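# Remove the curved support from under a block arch

## Task

Pull the curved wooden support (centering) out from beneath the arch so that afterwards the arch still stands on its own with each of its blocks left where it was; any number of the four arms may be used.

## Robot and tools

Robots: four identical i2rt Big YAM arms named arm1, arm2, arm3 and arm4. Each has six joints, a right hand with index, middle and ring fingers plus a thumb (four separately driven hinges per digit, none coupled) and a wrist camera. Room cameras: cam_back, cam_front, cam_top; wrist cameras: arm1_cam_wrist to arm4_cam_wrist. Feet (base_link, scene frame, metres; each faces along its own +x): arm1 at x=+0.643 y=-0.004 z=+0.797 facing roughly -x; arm2 at x=+0.004 y=+0.658 z=+0.746 facing roughly -y; arm3 at x=-0.650 y=-0.005 z=+0.733 facing +x; arm4 at x=-0.009 y=-0.652 z=+0.769 facing +y. Table tops below the arms are at z=+0.720. Reach is about 1.06 m from the joint 1 axis.

Frame: one shared scene frame, origin on the floor, +z up. Hand poses are [x, y, z, qw, qx, qy, qz] in metres plus a unit quaternion. The hand point moves with the palm; in its axes +z runs along straightened fingers toward the tips, +x crosses the palm away from the thumb, +y leaves the palm face (palm surface at y=-0.062). A mast on the palm side near the wrist can collide with things. The printed hand position may be off, more so at long reach, and a hand often settles a centimetre or more from where it was sent.

Tool move: arguments arm1..arm4 (each optional) and cameras. A robot's part holds "joints" and/or "target", plus optional "speed" (only allowed with target) and optional "min_time_s" (0.1 to 8 s, the shortest duration for that robot's arm joint motions). "joints" is a dictionary of absolute goals keyed by name: joint1_rad (-2.879..2.879, base yaw, positive counter-clockwise from above), joint2_rad (0..3.141, shoulder, 0 = upper arm pointing back), joint3_rad (0..3.019, elbow, 0 = folded), joint4_rad (-1.692..1.57, hand pitch, positive lifts fingers), joint5_rad (-1.57..1.57, sideways swing, positive toward the arm's right), joint6_rad (-2.094..2.094, roll, positive clockwise seen from behind). Hand keys hand_index_mcp ... hand_thumb_ipl take -1..1, mapped linearly between each hinge's two stops; toward -1 the fingers curl toward the palm. Roughly straight values: _mcp +0.75, _pip +0.58, _dip +0.70, _abd 0.00, thumb_cmc +0.71 (flat beside palm), thumb_axl +0.68. hand_current_limit (-1..1, scales 0 to 550 mA cap, starts at +0.4) and hand_speed (-0.96..1, starts at -0.6) are settings. "target" is an absolute hand pose to which the hand travels in a straight line from its current hand_target; with target, only hand keys may appear in joints. speed is 0.002 to 0.5 m/s (default 0.25), turning up to twice that in rad/s. All hand paths in one call finish together, paced by the slowest. A move with no arms returns full state and images. Unknown keys make a call invalid; out-of-range values get it refused, and a refusal cancels the remaining calls in that reply.

Tool wait: seconds (0 to 10) plus cameras; nothing new is commanded. Tool zoom_image: camera and region [x0, y0, x1, y1] in pixels of that camera's latest image, at most 504 by 504. Tool finished_scene: scene (this scene's number); irreversible, so call it only once the support is out and the arch stands unaided.

Results: the "move" line lists each arm sent a motion with "done" or its worst status. joint_status and hand_status: off_target (resting away from goal, may still push), time_out (joint keeps a nearby target and keeps pushing; send its reported position to relax it), not_followed (a safety check withheld it; the arm may keep trying). "joint command not followed" or "pose unreachable" means the self/other-arm clearance check blocked the motion. on_its_own lists uncommanded behaviour; "held at" is a target, not a reading. Robots listed "as last shown" were not commanded. hand_target is the pose at current joint goals. hand_state gives per motor: moving, goal, blocked, overload. <motor>_current_ma is positive when pushing toward -1. Joint velocities are rad/s in joint order; joint torques include gravity, have offsets and noise, and numbers 3 and 4 wrap at ±28 N m.

Cautions: arms do not stop on contact and can push hard; never squeeze or press two robots together, and do not close a hand on another robot's fingers. Sustained pushing, holding loads or stretched poses heat motors; at 100 °C the arm drops for 30 to 60 s. A hand motor at 495 mA or more for 5 s cumulative shuts down for 10 s. Do not drop parts, slam into things, knock anything off the work area, or let the arch blocks shift or fall. Pull the support out slowly and smoothly, watching the arch in the room cameras, and an occasional outside push may nudge loose objects.

Each tool is called after "Request:" as name([rows], argument=value, ...), one row to a line, values as JSON.

## Session

Request:
move(cameras=["all"])

Scene clock: 0.00 s.
Joint torques (N m): no reading
Motor temperatures (°C): arm1=[33 42 41 34 32 35] | arm2=[40 33 38 43 34 41] | arm3=[38 46 33 43 34 35] | arm4=[39 40 33 38 38 35]
Heat: arm1: hottest joint2_rad 42 °C; arm2: hottest joint4_rad 43 °C; arm3: hottest joint2_rad 46 °C; arm4: hottest joint2_rad 40 °C.
Joint velocities: within noise
arm1.joint_positions: joint1_rad=-0.893 joint2_rad=+0.597 joint3_rad=+1.445 joint4_rad=-1.258 joint5_rad=-0.116 joint6_rad=+1.060 hand_index_mcp=+0.753 hand_index_abd=+0.000 hand_index_pip=+0.577 hand_index_dip=+0.696 hand_middle_mcp=+0.753 hand_middle_abd=+0.000 hand_middle_pip=+0.577 hand_middle_dip=+0.696 hand_ring_mcp=+0.753 hand_ring_abd=+0.000 hand_ring_pip=+0.577 hand_ring_dip=+0.696 hand_thumb_cmc=+0.714 hand_thumb_axl=+0.677 hand_thumb_mcp=+0.226 hand_thumb_ipl=+0.168 hand_current_limit=+0.400 hand_speed=-0.600
arm1.joint_status: not commanded
arm1.hand_state: goal,goal,goal,goal,goal,goal,goal,goal,goal,goal,goal,goal,goal,goal,goal,goal
arm1.index_mcp_current_ma: 0
arm1.index_abd_current_ma: 0
arm1.index_pip_current_ma: 0
arm1.index_dip_current_ma: 0
arm1.middle_mcp_current_ma: 0
arm1.middle_abd_current_ma: 0
arm1.middle_pip_current_ma: 0
arm1.middle_dip_current_ma: 0
arm1.ring_mcp_current_ma: 0
arm1.ring_abd_current_ma: 0
arm1.ring_pip_current_ma: 0
arm1.ring_dip_current_ma: 0
arm1.thumb_cmc_current_ma: 0
arm1.thumb_axl_current_ma: 0
arm1.thumb_mcp_current_ma: 0
arm1.thumb_ipl_current_ma: 0
arm1.hand_goal_index_mcp: 0.754
arm1.hand_goal_index_abd: 0.000
arm1.hand_goal_index_pip: 0.576
arm1.hand_goal_index_dip: 0.696
arm1.hand_goal_middle_mcp: 0.754
arm1.hand_goal_middle_abd: 0.000
arm1.hand_goal_middle_pip: 0.576
arm1.hand_goal_middle_dip: 0.696
arm1.hand_goal_ring_mcp: 0.754
arm1.hand_goal_ring_abd: 0.000
arm1.hand_goal_ring_pip: 0.576
arm1.hand_goal_ring_dip: 0.696
arm1.hand_goal_thumb_cmc: 0.714
arm1.hand_goal_thumb_axl: 0.678
arm1.hand_goal_thumb_mcp: 0.226
arm1.hand_goal_thumb_ipl: 0.168
arm1.hand: x=+0.5465 y=+0.2279 z=+1.4008 quat_wxyz=(-0.442, +0.141, +0.824, +0.325) (m; scene frame)
arm1.hand_target: x=+0.5490 y=+0.2245 z=+1.4115 quat_wxyz=(-0.449, +0.139, +0.818, +0.332) (m; scene frame)
arm1.hand_status: not commanded
arm2.joint_positions: joint1_rad=+0.026 joint2_rad=+0.643 joint3_rad=+1.411 joint4_rad=-1.287 joint5_rad=+0.093 joint6_rad=+1.162 hand_index_mcp=+0.753 hand_index_abd=+0.000 hand_index_pip=+0.577 hand_index_dip=+0.696 hand_middle_mcp=+0.753 hand_middle_abd=+0.000 hand_middle_pip=+0.577 hand_middle_dip=+0.696 hand_ring_mcp=+0.753 hand_ring_abd=+0.000 hand_ring_pip=+0.577 hand_ring_dip=+0.696 hand_thumb_cmc=+0.714 hand_thumb_axl=+0.677 hand_thumb_mcp=+0.226 hand_thumb_ipl=+0.168 hand_current_limit=+0.400 hand_speed=-0.600
arm2.joint_status: not commanded
arm2.hand_state: goal,goal,goal,goal,goal,goal,goal,goal,goal,goal,goal,goal,goal,goal,goal,goal
arm2.index_mcp_current_ma: 0
arm2.index_abd_current_ma: 0
arm2.index_pip_current_ma: 0
arm2.index_dip_current_ma: 0
arm2.middle_mcp_current_ma: 0
arm2.middle_abd_current_ma: 0
arm2.middle_pip_current_ma: 0
arm2.middle_dip_current_ma: 0
arm2.ring_mcp_current_ma: 0
arm2.ring_abd_current_ma: 0
arm2.ring_pip_current_ma: 0
arm2.ring_dip_current_ma: 0
arm2.thumb_cmc_current_ma: 0
arm2.thumb_axl_current_ma: 0
arm2.thumb_mcp_current_ma: 0
arm2.thumb_ipl_current_ma: 0
arm2.hand_goal_index_mcp: 0.754
arm2.hand_goal_index_abd: 0.000
arm2.hand_goal_index_pip: 0.576
arm2.hand_goal_index_dip: 0.696
arm2.hand_goal_middle_mcp: 0.754
arm2.hand_goal_middle_abd: 0.000
arm2.hand_goal_middle_pip: 0.576
arm2.hand_goal_middle_dip: 0.696
arm2.hand_goal_ring_mcp: 0.754
arm2.hand_goal_ring_abd: 0.000
arm2.hand_goal_ring_pip: 0.576
arm2.hand_goal_ring_dip: 0.696
arm2.hand_goal_thumb_cmc: 0.714
arm2.hand_goal_thumb_axl: 0.678
arm2.hand_goal_thumb_mcp: 0.226
arm2.hand_goal_thumb_ipl: 0.168
arm2.hand: x=-0.1014 y=+0.4106 z=+1.3164 quat_wxyz=(+0.442, +0.708, -0.495, +0.241) (m; scene frame)
arm2.hand_target: x=-0.1015 y=+0.4137 z=+1.3285 quat_wxyz=(+0.451, +0.702, -0.492, +0.248) (m; scene frame)
arm2.hand_status: not commanded
arm3.joint_positions: joint1_rad=-0.860 joint2_rad=+0.645 joint3_rad=+1.472 joint4_rad=-1.308 joint5_rad=+0.105 joint6_rad=+1.008 hand_index_mcp=+0.753 hand_index_abd=+0.000 hand_index_pip=+0.577 hand_index_dip=+0.696 hand_middle_mcp=+0.753 hand_middle_abd=+0.000 hand_middle_pip=+0.577 hand_middle_dip=+0.696 hand_ring_mcp=+0.753 hand_ring_abd=+0.000 hand_ring_pip=+0.577 hand_ring_dip=+0.696 hand_thumb_cmc=+0.714 hand_thumb_axl=+0.677 hand_thumb_mcp=+0.226 hand_thumb_ipl=+0.168 hand_current_limit=+0.400 hand_speed=-0.600
arm3.joint_status: not commanded
arm3.hand_state: goal,goal,goal,goal,goal,goal,goal,goal,goal,goal,goal,goal,goal,goal,goal,goal
arm3.index_mcp_current_ma: 0
arm3.index_abd_current_ma: 0
arm3.index_pip_current_ma: 0
arm3.index_dip_current_ma: 0
arm3.middle_mcp_current_ma: 0
arm3.middle_abd_current_ma: 0
arm3.middle_pip_current_ma: 0
arm3.middle_dip_current_ma: 0
arm3.ring_mcp_current_ma: 0
arm3.ring_abd_current_ma: 0
arm3.ring_pip_current_ma: 0
arm3.ring_dip_current_ma: 0
arm3.thumb_cmc_current_ma: 0
arm3.thumb_axl_current_ma: 0
arm3.thumb_mcp_current_ma: 0
arm3.thumb_ipl_current_ma: 0
arm3.hand_goal_index_mcp: 0.754
arm3.hand_goal_index_abd: 0.000
arm3.hand_goal_index_pip: 0.576
arm3.hand_goal_index_dip: 0.696
arm3.hand_goal_middle_mcp: 0.754
arm3.hand_goal_middle_abd: 0.000
arm3.hand_goal_middle_pip: 0.576
arm3.hand_goal_middle_dip: 0.696
arm3.hand_goal_ring_mcp: 0.754
arm3.hand_goal_ring_abd: 0.000
arm3.hand_goal_ring_pip: 0.576
arm3.hand_goal_ring_dip: 0.696
arm3.hand_goal_thumb_cmc: 0.714
arm3.hand_goal_thumb_axl: 0.678
arm3.hand_goal_thumb_mcp: 0.226
arm3.hand_goal_thumb_ipl: 0.168
arm3.hand: x=-0.5694 y=-0.2517 z=+1.3411 quat_wxyz=(+0.368, +0.840, -0.145, +0.371) (m; scene frame)
arm3.hand_target: x=-0.5718 y=-0.2490 z=+1.3504 quat_wxyz=(+0.374, +0.834, -0.145, +0.378) (m; scene frame)
arm3.hand_status: not commanded
arm4.joint_positions: joint1_rad=+0.002 joint2_rad=+0.640 joint3_rad=+1.352 joint4_rad=-1.260 joint5_rad=-0.057 joint6_rad=+1.182 hand_index_mcp=+0.753 hand_index_abd=+0.000 hand_index_pip=+0.577 hand_index_dip=+0.696 hand_middle_mcp=+0.753 hand_middle_abd=+0.000 hand_middle_pip=+0.577 hand_middle_dip=+0.696 hand_ring_mcp=+0.753 hand_ring_abd=+0.000 hand_ring_pip=+0.577 hand_ring_dip=+0.696 hand_thumb_cmc=+0.714 hand_thumb_axl=+0.677 hand_thumb_mcp=+0.226 hand_thumb_ipl=+0.168 hand_current_limit=+0.400 hand_speed=-0.600
arm4.joint_status: not commanded
arm4.hand_state: goal,goal,goal,goal,goal,goal,goal,goal,goal,goal,goal,goal,goal,goal,goal,goal
arm4.index_mcp_current_ma: 0
arm4.index_abd_current_ma: 0
arm4.index_pip_current_ma: 0
arm4.index_dip_current_ma: 0
arm4.middle_mcp_current_ma: 0
arm4.middle_abd_current_ma: 0
arm4.middle_pip_current_ma: 0
arm4.middle_dip_current_ma: 0
arm4.ring_mcp_current_ma: 0
arm4.ring_abd_current_ma: 0
arm4.ring_pip_current_ma: 0
arm4.ring_dip_current_ma: 0
arm4.thumb_cmc_current_ma: 0
arm4.thumb_axl_current_ma: 0
arm4.thumb_mcp_current_ma: 0
arm4.thumb_ipl_current_ma: 0
arm4.hand_goal_index_mcp: 0.754
arm4.hand_goal_index_abd: 0.000
arm4.hand_goal_index_pip: 0.576
arm4.hand_goal_index_dip: 0.696
arm4.hand_goal_middle_mcp: 0.754
arm4.hand_goal_middle_abd: 0.000
arm4.hand_goal_middle_pip: 0.576
arm4.hand_goal_middle_dip: 0.696
arm4.hand_goal_ring_mcp: 0.754
arm4.hand_goal_ring_abd: 0.000
arm4.hand_goal_ring_pip: 0.576
arm4.hand_goal_ring_dip: 0.696
arm4.hand_goal_thumb_cmc: 0.714
arm4.hand_goal_thumb_axl: 0.678
arm4.hand_goal_thumb_mcp: 0.226
arm4.hand_goal_thumb_ipl: 0.168
arm4.hand: x=+0.0525 y=-0.3823 z=+1.3097 quat_wxyz=(-0.296, +0.459, +0.741, +0.392) (m; scene frame)
arm4.hand_target: x=+0.0524 y=-0.3847 z=+1.3217 quat_wxyz=(-0.302, +0.455, +0.736, +0.401) (m; scene frame)
arm4.hand_status: not commanded
pictures: arm1_cam_wrist, arm2_cam_wrist, arm3_cam_wrist, arm4_cam_wrist, cam_back, cam_front, cam_top
Images, in order (width x height): arm1_cam_wrist 672x504, arm2_cam_wrist 672x504, arm3_cam_wrist 672x504, arm4_cam_wrist 672x504, cam_back 672x504, cam_front 672x504, cam_top 672x504.

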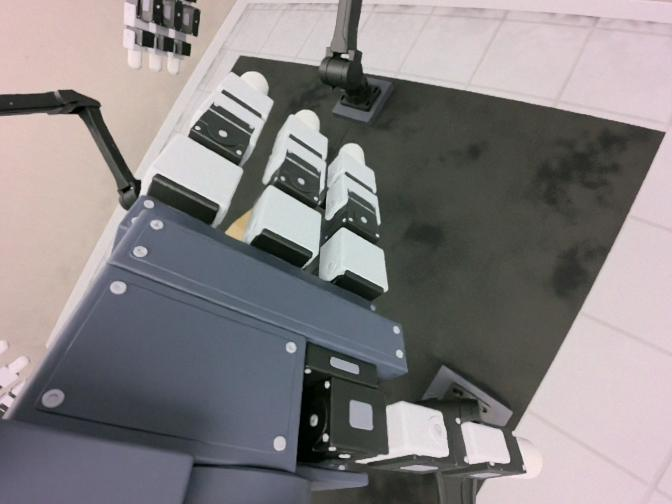

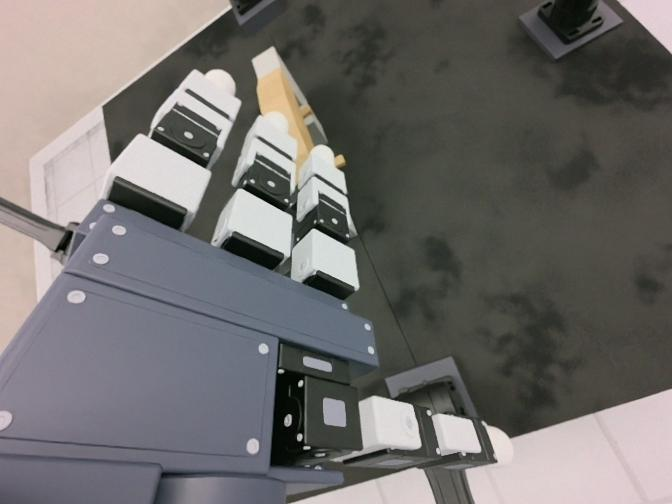

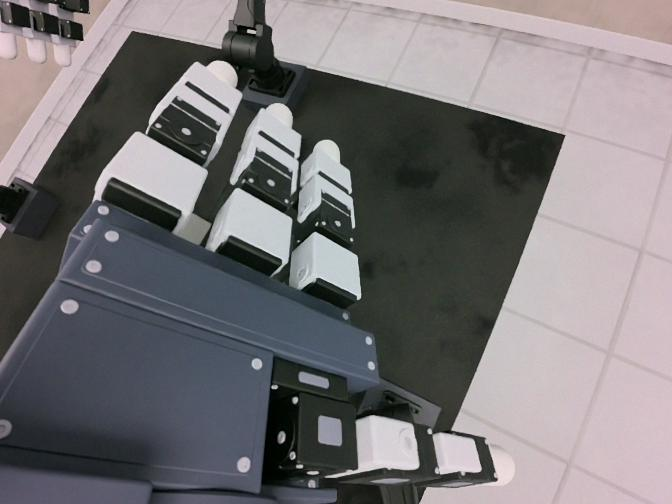

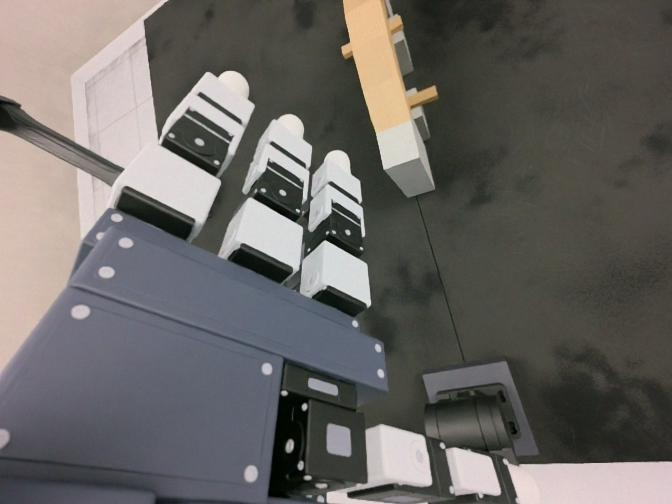

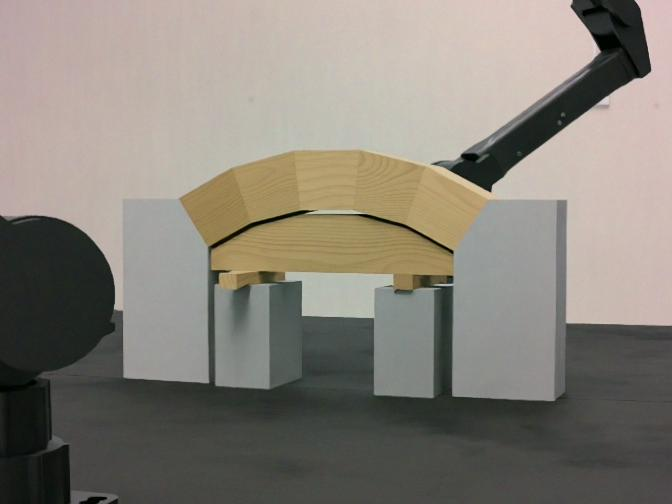

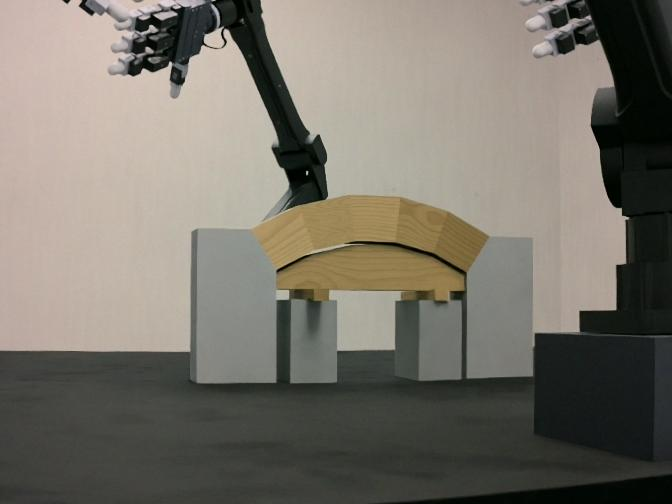

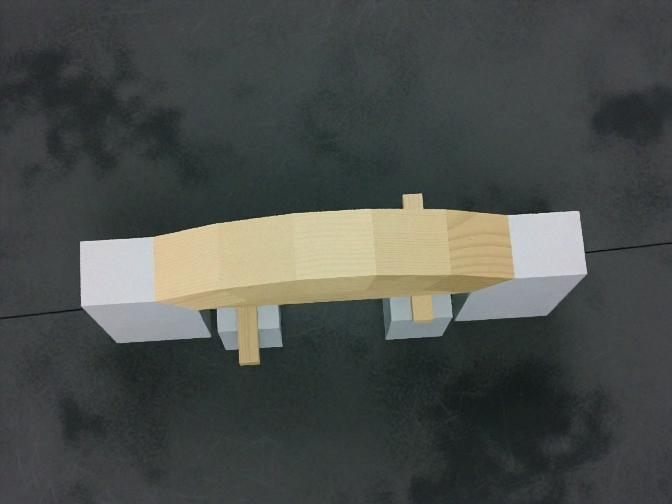

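Request:
zoom_image(camera="cam_back", region=[110, 140, 360, 400])

Request:
zoom_image(camera="cam_back", region=[340, 140, 590, 400])

Request:
zoom_image(camera="cam_front", region=[180, 180, 380, 390])

Request:
zoom_image(camera="cam_front", region=[350, 180, 550, 390])

Request:
zoom_image(camera="cam_top", region=[60, 180, 350, 400])

Request:
zoom_image(camera="cam_top", region=[320, 160, 610, 380])

Scaled by 1.938 from the camera's 672x504 image, which has a finer 960x720 frame.

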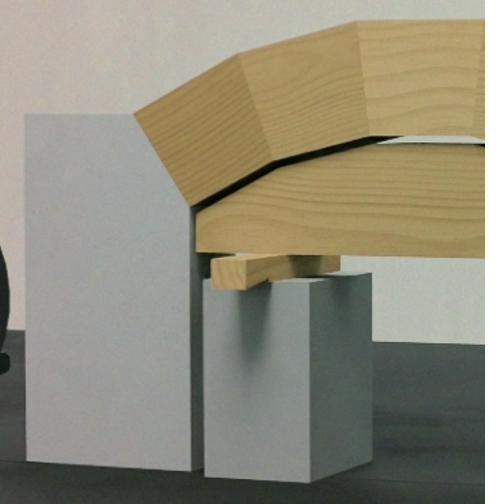

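Scaled by 1.938 from the camera's 672x504 image, which has a finer 960x720 frame.

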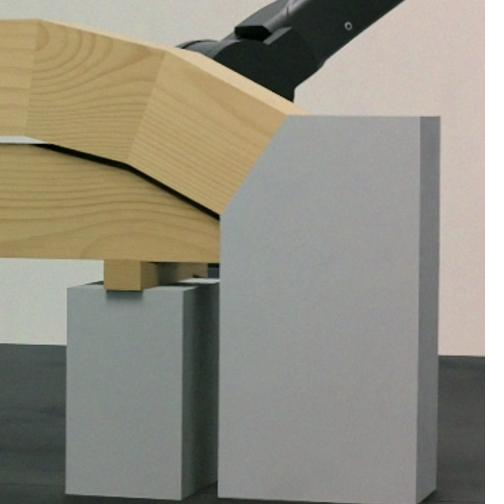

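Scaled by 2.400 from the camera's 672x504 image, which has a finer 960x720 frame.

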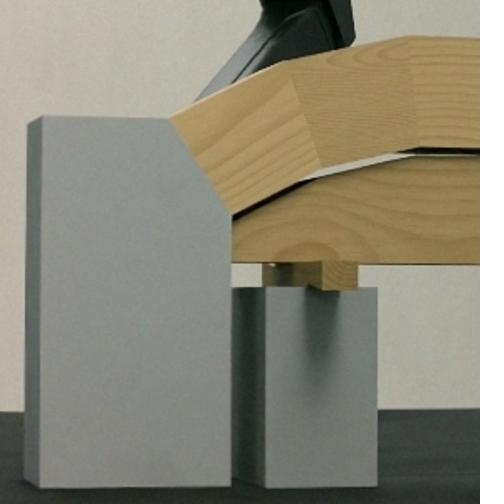

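Scaled by 2.400 from the camera's 672x504 image, which has a finer 960x720 frame.

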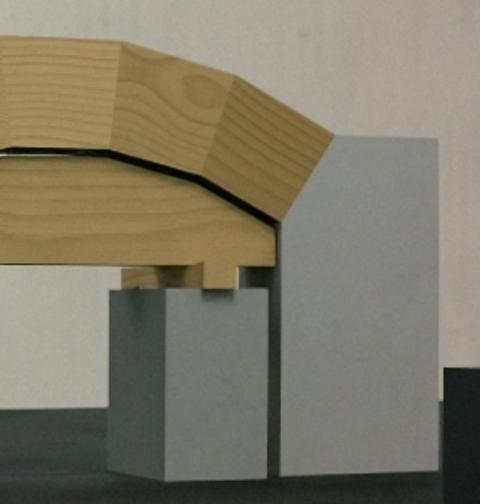

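Scaled by 1.738 from the camera's 672x504 image, which has a finer 960x720 frame.

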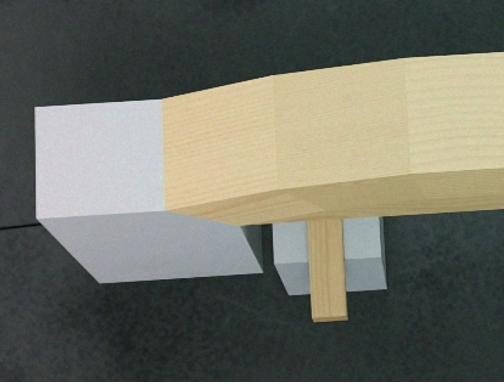

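Scaled by 1.738 from the camera's 672x504 image, which has a finer 960x720 frame.

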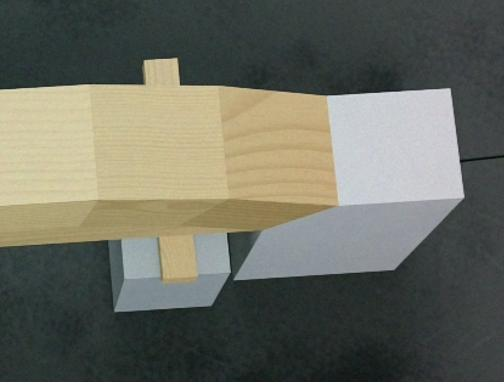

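Request:
zoom_image(camera="cam_back", region=[200, 190, 340, 290])

Request:
zoom_image(camera="cam_back", region=[330, 190, 470, 290])

Request:
zoom_image(camera="cam_front", region=[265, 225, 375, 305])

Request:
zoom_image(camera="cam_front", region=[365, 225, 475, 305])

Scaled by 3.600 from the camera's 672x504 image, which has a finer 960x720 frame.

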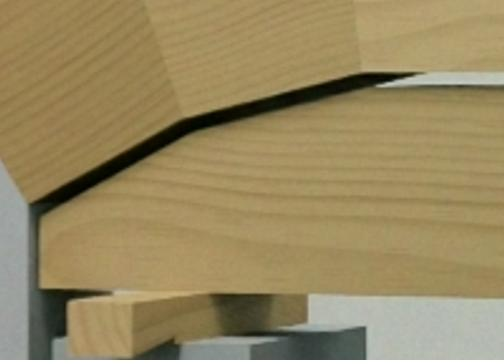

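Scaled by 3.600 from the camera's 672x504 image, which has a finer 960x720 frame.

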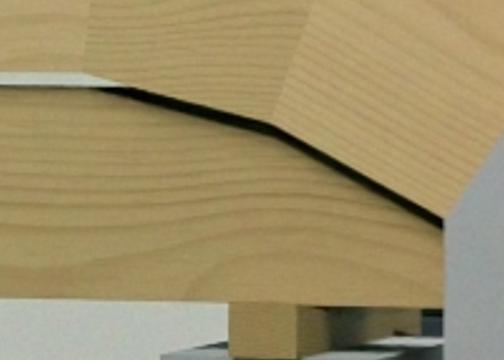

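Scaled by 4.582 from the camera's 672x504 image, which has a finer 960x720 frame.

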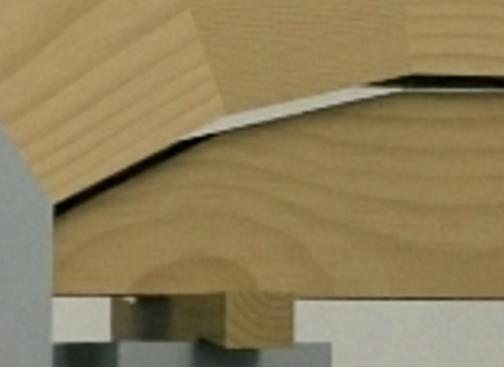

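Scaled by 4.582 from the camera's 672x504 image, which has a finer 960x720 frame.

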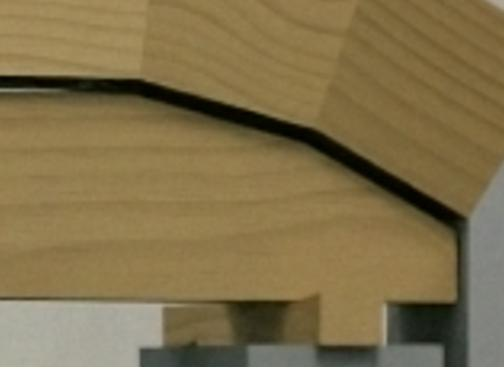

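Request:
move(arm3={"joints": {"joint1_rad": 0.0, "joint4_rad": -0.83, "joint5_rad": 0.0, "joint6_rad": 0.0}, "min_time_s": 3}, cameras=["cam_top", "cam_back", "arm3_cam_wrist"])

Scene clock: 8.33 s.
Joint torques (N m): arm1=[-0.5 2.61 9.62 1.98 -0.07 -0.01] | arm2=[-0.09 2.32 9.52 2.41 0.11 -0.09] | arm3=[1.79 2.96 9.39 3.43 -0.05 -0.09] | arm4=[-0.67 0.56 8.7 1.5 0.01 -0.12]
Motor temperatures (°C): arm1=[33 42 41 34 32 35] | arm2=[40 33 39 43 34 41] | arm3=[38 46 34 43 34 34] | arm4=[39 40 33 38 37 34]
Heat: arm1: hottest joint2_rad 42 °C; arm2: hottest joint4_rad 43 °C; arm3: hottest joint2_rad 46 °C; arm4: hottest joint2_rad 40 °C.
move: arm3 done
Joint velocities: within noise
arm1, arm2, arm4: as last shown
arm1.joint_positions: joint1_rad=-0.893 joint2_rad=+0.597 joint3_rad=+1.445 joint4_rad=-1.258 joint5_rad=-0.116 joint6_rad=+1.060 hand_index_mcp=+0.755 hand_index_abd=+0.001 hand_index_pip=+0.577 hand_index_dip=+0.696 hand_middle_mcp=+0.755 hand_middle_abd=+0.001 hand_middle_pip=+0.577 hand_middle_dip=+0.696 hand_ring_mcp=+0.755 hand_ring_abd=+0.001 hand_ring_pip=+0.577 hand_ring_dip=+0.696 hand_thumb_cmc=+0.715 hand_thumb_axl=+0.677 hand_thumb_mcp=+0.226 hand_thumb_ipl=+0.168 hand_current_limit=+0.400 hand_speed=-0.600
arm2.joint_positions: joint1_rad=+0.026 joint2_rad=+0.643 joint3_rad=+1.411 joint4_rad=-1.287 joint5_rad=+0.093 joint6_rad=+1.162 hand_index_mcp=+0.755 hand_index_abd=+0.000 hand_index_pip=+0.577 hand_index_dip=+0.696 hand_middle_mcp=+0.755 hand_middle_abd=+0.000 hand_middle_pip=+0.577 hand_middle_dip=+0.696 hand_ring_mcp=+0.755 hand_ring_abd=+0.000 hand_ring_pip=+0.577 hand_ring_dip=+0.696 hand_thumb_cmc=+0.715 hand_thumb_axl=+0.677 hand_thumb_mcp=+0.226 hand_thumb_ipl=+0.168 hand_current_limit=+0.400 hand_speed=-0.600
arm3.joint_positions: joint1_rad=-0.013 joint2_rad=+0.645 joint3_rad=+1.472 joint4_rad=-0.847 joint5_rad=+0.002 joint6_rad=+0.008 hand_index_mcp=+0.761 hand_index_abd=+0.001 hand_index_pip=+0.577 hand_index_dip=+0.696 hand_middle_mcp=+0.762 hand_middle_abd=+0.001 hand_middle_pip=+0.577 hand_middle_dip=+0.696 hand_ring_mcp=+0.761 hand_ring_abd=+0.000 hand_ring_pip=+0.577 hand_ring_dip=+0.696 hand_thumb_cmc=+0.721 hand_thumb_axl=+0.677 hand_thumb_mcp=+0.226 hand_thumb_ipl=+0.168 hand_current_limit=+0.400 hand_speed=-0.600
arm3.joint_status: all done
arm3.hand_state: goal,goal,goal,goal,goal,goal,goal,goal,goal,goal,goal,goal,goal,goal,goal,goal
arm3.index_mcp_current_ma: 1
arm3.index_abd_current_ma: 0
arm3.index_pip_current_ma: 0
arm3.index_dip_current_ma: 0
arm3.middle_mcp_current_ma: 1
arm3.middle_abd_current_ma: 0
arm3.middle_pip_current_ma: 0
arm3.middle_dip_current_ma: 0
arm3.ring_mcp_current_ma: 1
arm3.ring_abd_current_ma: 0
arm3.ring_pip_current_ma: 0
arm3.ring_dip_current_ma: 0
arm3.thumb_cmc_current_ma: 1
arm3.thumb_axl_current_ma: 0
arm3.thumb_mcp_current_ma: 0
arm3.thumb_ipl_current_ma: 0
arm3.hand_goal_index_mcp: 0.754
arm3.hand_goal_index_abd: 0.000
arm3.hand_goal_index_pip: 0.576
arm3.hand_goal_index_dip: 0.696
arm3.hand_goal_middle_mcp: 0.754
arm3.hand_goal_middle_abd: 0.000
arm3.hand_goal_middle_pip: 0.576
arm3.hand_goal_middle_dip: 0.696
arm3.hand_goal_ring_mcp: 0.754
arm3.hand_goal_ring_abd: 0.000
arm3.hand_goal_ring_pip: 0.576
arm3.hand_goal_ring_dip: 0.696
arm3.hand_goal_thumb_cmc: 0.714
arm3.hand_goal_thumb_axl: 0.678
arm3.hand_goal_thumb_mcp: 0.226
arm3.hand_goal_thumb_ipl: 0.168
arm3.hand: x=-0.3882 y=-0.0245 z=+1.5088 quat_wxyz=(+0.494, +0.502, +0.504, +0.500) (m; scene frame)
arm3.hand_target: x=-0.3965 y=-0.0204 z=+1.5221 quat_wxyz=(+0.501, +0.488, +0.500, +0.511) (m; scene frame)
arm3.hand_status: not commanded
arm4.joint_positions: joint1_rad=+0.002 joint2_rad=+0.640 joint3_rad=+1.352 joint4_rad=-1.260 joint5_rad=-0.057 joint6_rad=+1.182 hand_index_mcp=+0.754 hand_index_abd=+0.000 hand_index_pip=+0.577 hand_index_dip=+0.696 hand_middle_mcp=+0.754 hand_middle_abd=+0.000 hand_middle_pip=+0.577 hand_middle_dip=+0.696 hand_ring_mcp=+0.754 hand_ring_abd=+0.000 hand_ring_pip=+0.577 hand_ring_dip=+0.696 hand_thumb_cmc=+0.714 hand_thumb_axl=+0.677 hand_thumb_mcp=+0.226 hand_thumb_ipl=+0.168 hand_current_limit=+0.400 hand_speed=-0.600
pictures: arm3_cam_wrist, cam_back, cam_top
Images, in order (width x height): arm3_cam_wrist 672x504, cam_back 672x504, cam_top 672x504.

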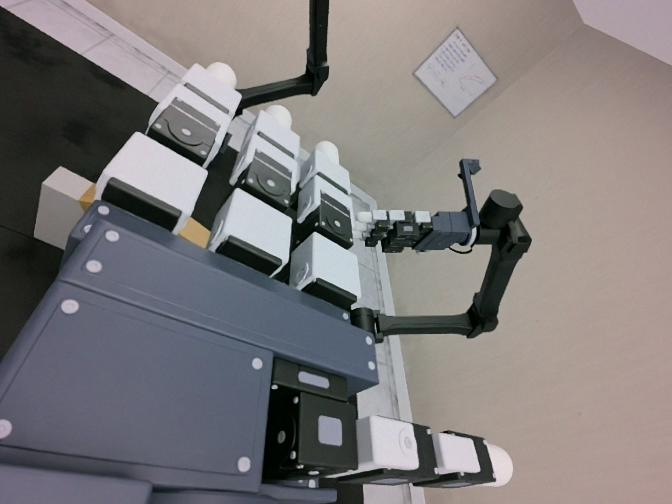

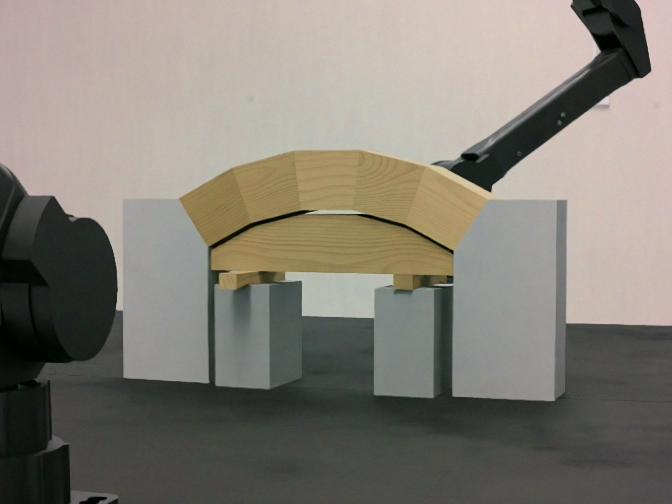

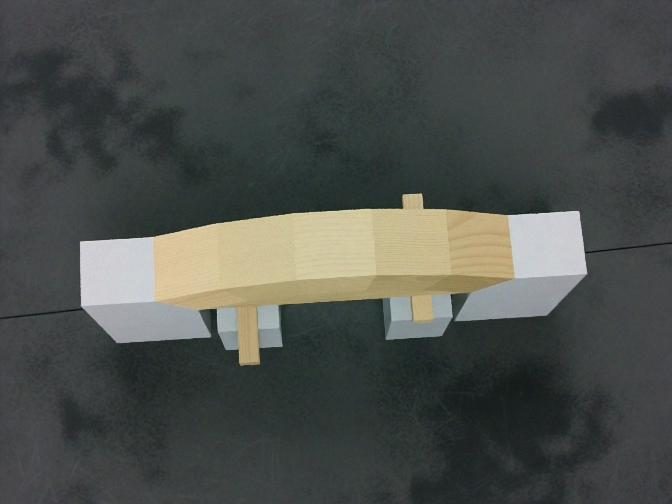

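Request:
move(arm3={"target": [-0.32, 0.0, 1.08, 0.5, 0.5, 0.5, 0.5], "speed": 0.2}, cameras=["cam_top", "cam_back", "cam_front", "arm3_cam_wrist"])

Scene clock: 11.80 s.
Joint torques (N m): arm1=[-0.67 2.49 9.55 1.96 -0.04 -0.05] | arm2=[-0.09 2.32 9.52 2.41 0.11 -0.09] | arm3=[2.02 2.73 10.21 3.33 0.07 -0.11] | arm4=[-0.5 0.56 8.7 1.48 0.01 -0.12]
Motor temperatures (°C): arm1=[33 42 42 34 32 35] | arm2=[40 33 40 43 34 41] | arm3=[38 46 34 43 34 34] | arm4=[39 40 34 38 37 34]
Heat: arm1: hottest joint2_rad 42 °C; arm2: hottest joint4_rad 43 °C; arm3: hottest joint2_rad 46 °C; arm4: hottest joint2_rad 40 °C.
move: arm3 done
Joint velocities: within noise
arm1, arm2, arm4: as last shown
arm3.joint_positions: joint1_rad=+0.137 joint2_rad=+0.485 joint3_rad=+0.210 joint4_rad=+0.260 joint5_rad=+0.170 joint6_rad=+0.007 hand_index_mcp=+0.762 hand_index_abd=+0.001 hand_index_pip=+0.577 hand_index_dip=+0.696 hand_middle_mcp=+0.763 hand_middle_abd=+0.001 hand_middle_pip=+0.577 hand_middle_dip=+0.696 hand_ring_mcp=+0.762 hand_ring_abd=+0.000 hand_ring_pip=+0.577 hand_ring_dip=+0.696 hand_thumb_cmc=+0.722 hand_thumb_axl=+0.677 hand_thumb_mcp=+0.226 hand_thumb_ipl=+0.168 hand_current_limit=+0.400 hand_speed=-0.600
arm3.joint_status: not commanded
arm3.hand_state: goal,goal,goal,goal,goal,goal,goal,goal,goal,goal,goal,goal,goal,goal,goal,goal
arm3.index_mcp_current_ma: 1
arm3.index_abd_current_ma: 0
arm3.index_pip_current_ma: 0
arm3.index_dip_current_ma: 0
arm3.middle_mcp_current_ma: 1
arm3.middle_abd_current_ma: 0
arm3.middle_pip_current_ma: 0
arm3.middle_dip_current_ma: 0
arm3.ring_mcp_current_ma: 1
arm3.ring_abd_current_ma: 0
arm3.ring_pip_current_ma: 0
arm3.ring_dip_current_ma: 0
arm3.thumb_cmc_current_ma: 1
arm3.thumb_axl_current_ma: 0
arm3.thumb_mcp_current_ma: 0
arm3.thumb_ipl_current_ma: 0
arm3.hand_goal_index_mcp: 0.754
arm3.hand_goal_index_abd: 0.000
arm3.hand_goal_index_pip: 0.576
arm3.hand_goal_index_dip: 0.696
arm3.hand_goal_middle_mcp: 0.754
arm3.hand_goal_middle_abd: 0.000
arm3.hand_goal_middle_pip: 0.576
arm3.hand_goal_middle_dip: 0.696
arm3.hand_goal_ring_mcp: 0.754
arm3.hand_goal_ring_abd: 0.000
arm3.hand_goal_ring_pip: 0.576
arm3.hand_goal_ring_dip: 0.696
arm3.hand_goal_thumb_cmc: 0.714
arm3.hand_goal_thumb_axl: 0.678
arm3.hand_goal_thumb_mcp: 0.226
arm3.hand_goal_thumb_ipl: 0.168
arm3.hand: x=-0.3200 y=-0.0043 z=+1.0804 quat_wxyz=(+0.501, +0.505, +0.498, +0.496) (m; scene frame)
arm3.hand_target: x=-0.3201 y=+0.0000 z=+1.0799 quat_wxyz=(+0.500, +0.500, +0.500, +0.500) (m; scene frame)
arm3.hand_status: done (0.004 m and 0.7 deg from the pose sent, 0.435 m and 0.9 deg at the start)
pictures: arm3_cam_wrist, cam_back, cam_front, cam_top
Images, in order (width x height): arm3_cam_wrist 672x504, cam_back 672x504, cam_front 672x504, cam_top 672x504.

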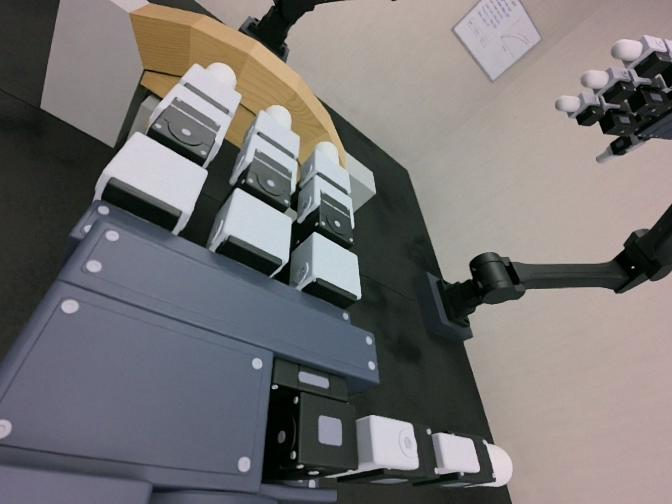

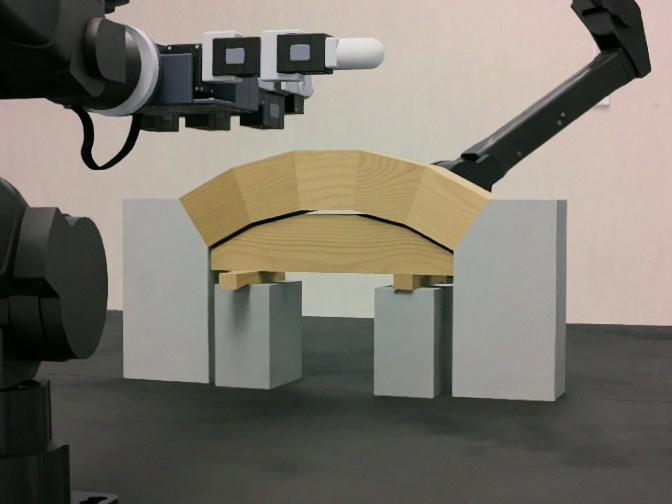

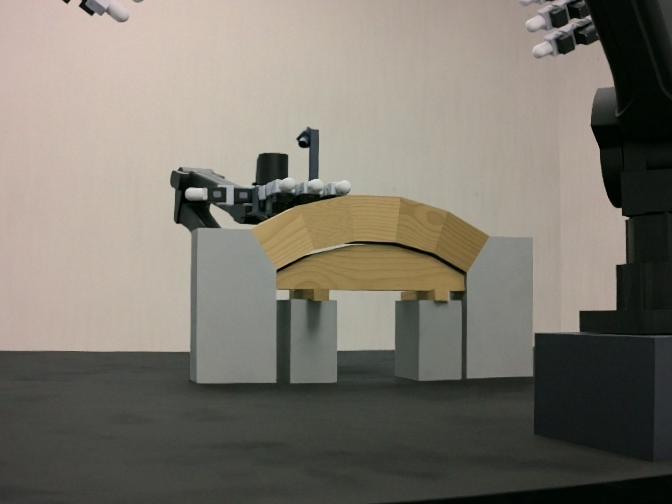

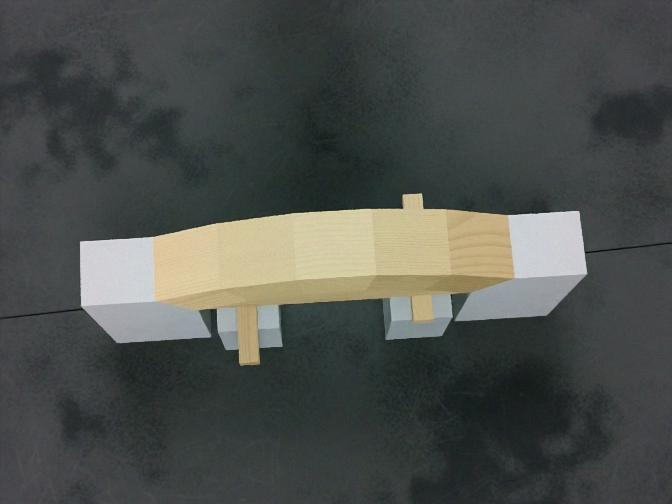

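Request:
move(arm3={"target": [-0.20, 0.0, 1.20, 0.5, 0.5, 0.5, 0.5], "speed": 0.2}, cameras=["cam_top", "cam_back", "cam_front", "arm3_cam_wrist"])

Scene clock: 14.10 s.
Joint torques (N m): arm1=[-0.67 1.79 9.61 1.94 -0.05 -0.03] | arm2=[-0.09 2.32 9.52 2.4 0.11 -0.1] | arm3=[-0.03 -2.61 15.1 2.43 -0.06 -0.12] | arm4=[-0.56 0.56 8.7 1.48 0 -0.12]
Motor temperatures (°C): arm1=[33 42 42 34 32 35] | arm2=[40 33 40 43 34 41] | arm3=[38 46 35 43 34 34] | arm4=[39 40 34 38 37 34]
Heat: arm1: hottest joint2_rad 42 °C; arm2: hottest joint4_rad 43 °C; arm3: hottest joint2_rad 46 °C; arm4: hottest joint2_rad 40 °C.
move: arm3 off_target
Joint velocities: within noise
arm1, arm2, arm4: as last shown
arm3.joint_positions: joint1_rad=+0.089 joint2_rad=+0.870 joint3_rad=+0.599 joint4_rad=+0.228 joint5_rad=+0.100 joint6_rad=+0.007 hand_index_mcp=+0.763 hand_index_abd=+0.001 hand_index_pip=+0.577 hand_index_dip=+0.696 hand_middle_mcp=+0.764 hand_middle_abd=+0.001 hand_middle_pip=+0.577 hand_middle_dip=+0.696 hand_ring_mcp=+0.763 hand_ring_abd=+0.000 hand_ring_pip=+0.577 hand_ring_dip=+0.696 hand_thumb_cmc=+0.723 hand_thumb_axl=+0.677 hand_thumb_mcp=+0.226 hand_thumb_ipl=+0.168 hand_current_limit=+0.400 hand_speed=-0.600
arm3.joint_status: not commanded
arm3.hand_state: goal,goal,goal,goal,goal,goal,goal,goal,goal,goal,goal,goal,goal,goal,goal,goal
arm3.index_mcp_current_ma: 2
arm3.index_abd_current_ma: 0
arm3.index_pip_current_ma: 0
arm3.index_dip_current_ma: 0
arm3.middle_mcp_current_ma: 2
arm3.middle_abd_current_ma: 0
arm3.middle_pip_current_ma: 0
arm3.middle_dip_current_ma: 0
arm3.ring_mcp_current_ma: 1
arm3.ring_abd_current_ma: 0
arm3.ring_pip_current_ma: 0
arm3.ring_dip_current_ma: 0
arm3.thumb_cmc_current_ma: 1
arm3.thumb_axl_current_ma: 0
arm3.thumb_mcp_current_ma: 0
arm3.thumb_ipl_current_ma: 0
arm3.hand_goal_index_mcp: 0.754
arm3.hand_goal_index_abd: 0.000
arm3.hand_goal_index_pip: 0.576
arm3.hand_goal_index_dip: 0.696
arm3.hand_goal_middle_mcp: 0.754
arm3.hand_goal_middle_abd: 0.000
arm3.hand_goal_middle_pip: 0.576
arm3.hand_goal_middle_dip: 0.696
arm3.hand_goal_ring_mcp: 0.754
arm3.hand_goal_ring_abd: 0.000
arm3.hand_goal_ring_pip: 0.576
arm3.hand_goal_ring_dip: 0.696
arm3.hand_goal_thumb_cmc: 0.714
arm3.hand_goal_thumb_axl: 0.678
arm3.hand_goal_thumb_mcp: 0.226
arm3.hand_goal_thumb_ipl: 0.168
arm3.hand: x=-0.2064 y=+0.0048 z=+1.1732 quat_wxyz=(+0.489, +0.505, +0.511, +0.494) (m; scene frame)
arm3.hand_target: x=-0.2017 y=+0.0001 z=+1.1994 quat_wxyz=(+0.500, +0.500, +0.500, +0.500) (m; scene frame)
arm3.hand_status: off_target (0.028 m and 2.0 deg from the pose sent, 0.169 m and 0.7 deg at the start)
pictures: arm3_cam_wrist, cam_back, cam_front, cam_top
Images, in order (width x height): arm3_cam_wrist 672x504, cam_back 672x504, cam_front 672x504, cam_top 672x504.

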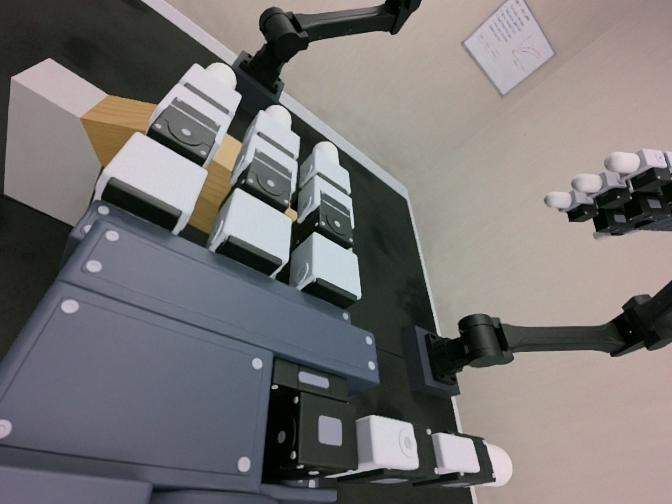

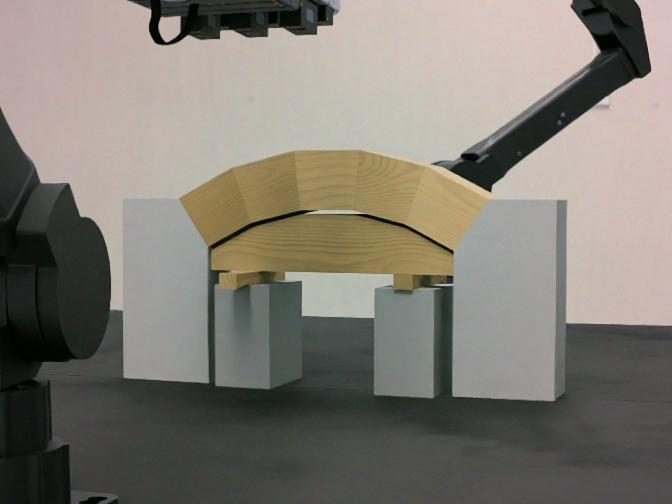

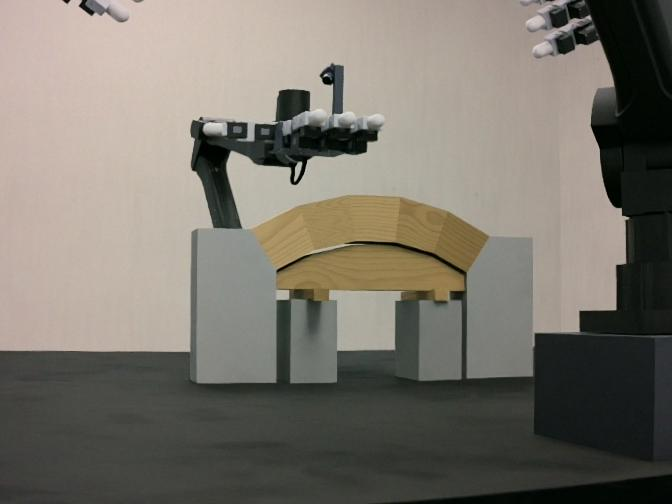

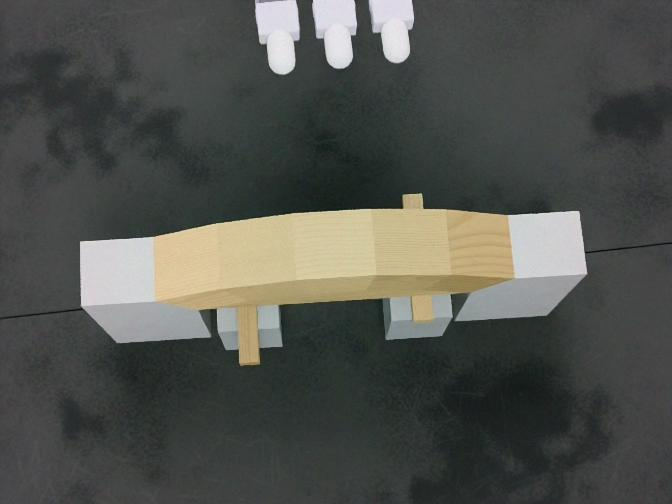

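Request:
move(arm3={"target": [-0.28, 0.0, 0.96, 0.5, 0.5, 0.5, 0.5], "speed": 0.2}, cameras=["cam_top", "cam_back", "cam_front", "arm3_cam_wrist"])

Scene clock: 17.43 s.
Joint torques (N m): arm1=[-0.56 2.67 9.54 2.03 -0.05 -0.02] | arm2=[-0.09 2.32 9.51 2.43 0.11 -0.09] | arm3=[1.2 -3.6 4.36 3.18 0.13 -0.1] | arm4=[-0.62 0.62 8.68 1.48 0 -0.11]
Motor temperatures (°C): arm1=[33 42 42 34 32 35] | arm2=[40 33 40 43 34 40] | arm3=[38 46 35 43 34 34] | arm4=[39 40 34 38 37 34]
Heat: arm1: hottest joint2_rad 42 °C; arm2: hottest joint4_rad 43 °C; arm3: hottest joint2_rad 46 °C; arm4: hottest joint2_rad 40 °C.
move: arm3 done
Joint velocities: within noise
arm1, arm2, arm4: as last shown
arm3.joint_positions: joint1_rad=+0.105 joint2_rad=+1.440 joint3_rad=+0.092 joint4_rad=+1.332 joint5_rad=+0.138 joint6_rad=+0.007 hand_index_mcp=+0.763 hand_index_abd=+0.001 hand_index_pip=+0.577 hand_index_dip=+0.696 hand_middle_mcp=+0.764 hand_middle_abd=+0.001 hand_middle_pip=+0.577 hand_middle_dip=+0.696 hand_ring_mcp=+0.763 hand_ring_abd=+0.000 hand_ring_pip=+0.577 hand_ring_dip=+0.696 hand_thumb_cmc=+0.723 hand_thumb_axl=+0.677 hand_thumb_mcp=+0.226 hand_thumb_ipl=+0.168 hand_current_limit=+0.400 hand_speed=-0.600
arm3.joint_status: not commanded
arm3.hand_state: goal,goal,goal,goal,goal,goal,goal,goal,goal,goal,goal,goal,goal,goal,goal,goal
arm3.index_mcp_current_ma: 2
arm3.index_abd_current_ma: 0
arm3.index_pip_current_ma: 0
arm3.index_dip_current_ma: 0
arm3.middle_mcp_current_ma: 2
arm3.middle_abd_current_ma: 0
arm3.middle_pip_current_ma: 0
arm3.middle_dip_current_ma: 0
arm3.ring_mcp_current_ma: 1
arm3.ring_abd_current_ma: 0
arm3.ring_pip_current_ma: 0
arm3.ring_dip_current_ma: 0
arm3.thumb_cmc_current_ma: 1
arm3.thumb_axl_current_ma: 0
arm3.thumb_mcp_current_ma: 0
arm3.thumb_ipl_current_ma: 0
arm3.hand_goal_index_mcp: 0.754
arm3.hand_goal_index_abd: 0.000
arm3.hand_goal_index_pip: 0.576
arm3.hand_goal_index_dip: 0.696
arm3.hand_goal_middle_mcp: 0.754
arm3.hand_goal_middle_abd: 0.000
arm3.hand_goal_middle_pip: 0.576
arm3.hand_goal_middle_dip: 0.696
arm3.hand_goal_ring_mcp: 0.754
arm3.hand_goal_ring_abd: 0.000
arm3.hand_goal_ring_pip: 0.576
arm3.hand_goal_ring_dip: 0.696
arm3.hand_goal_thumb_cmc: 0.714
arm3.hand_goal_thumb_axl: 0.678
arm3.hand_goal_thumb_mcp: 0.226
arm3.hand_goal_thumb_ipl: 0.168
arm3.hand: x=-0.2803 y=-0.0048 z=+0.9591 quat_wxyz=(+0.500, +0.505, +0.499, +0.496) (m; scene frame)
arm3.hand_target: x=-0.2800 y=-0.0001 z=+0.9600 quat_wxyz=(+0.500, +0.500, +0.500, +0.500) (m; scene frame)
arm3.hand_status: done (0.005 m and 0.8 deg from the pose sent, 0.226 m and 2.0 deg at the start)
pictures: arm3_cam_wrist, cam_back, cam_front, cam_top
Images, in order (width x height): arm3_cam_wrist 672x504, cam_back 672x504, cam_front 672x504, cam_top 672x504.

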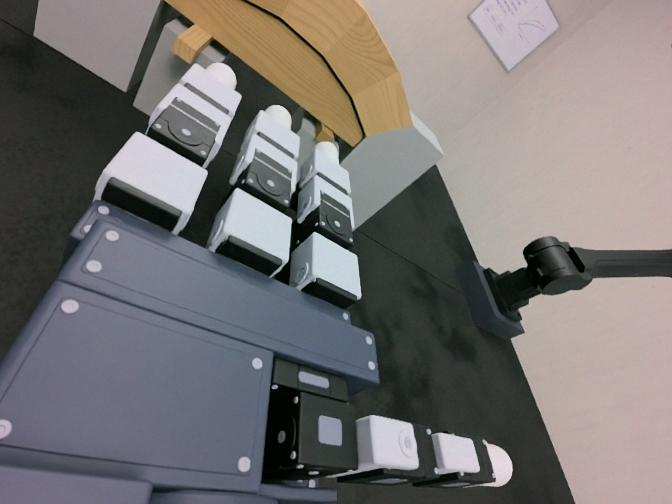

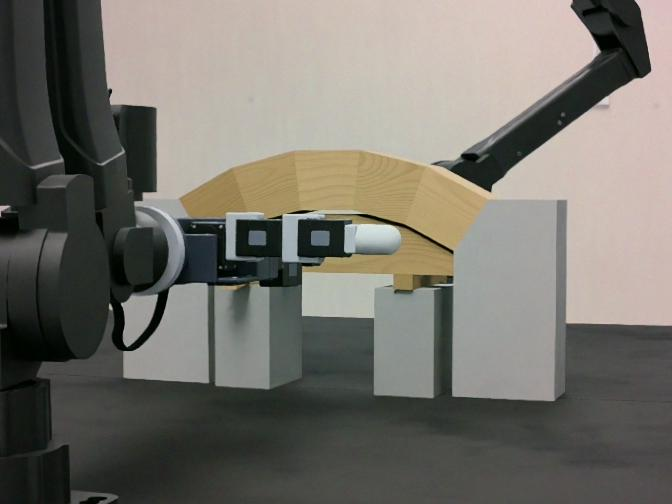

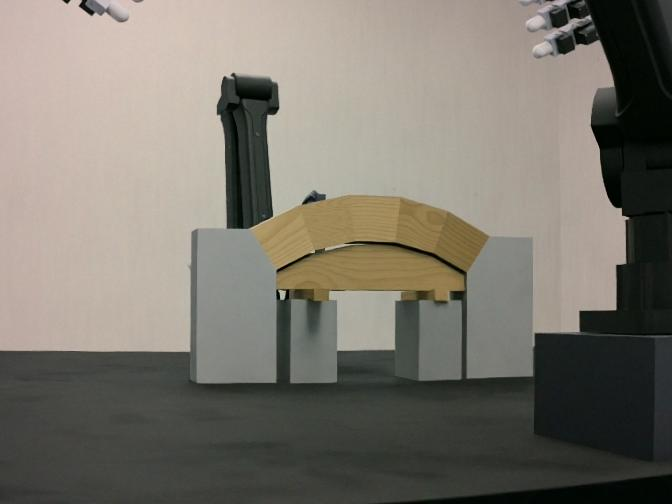

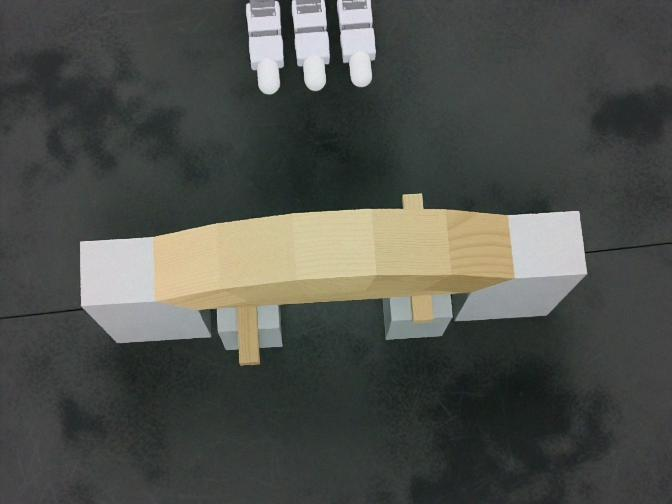

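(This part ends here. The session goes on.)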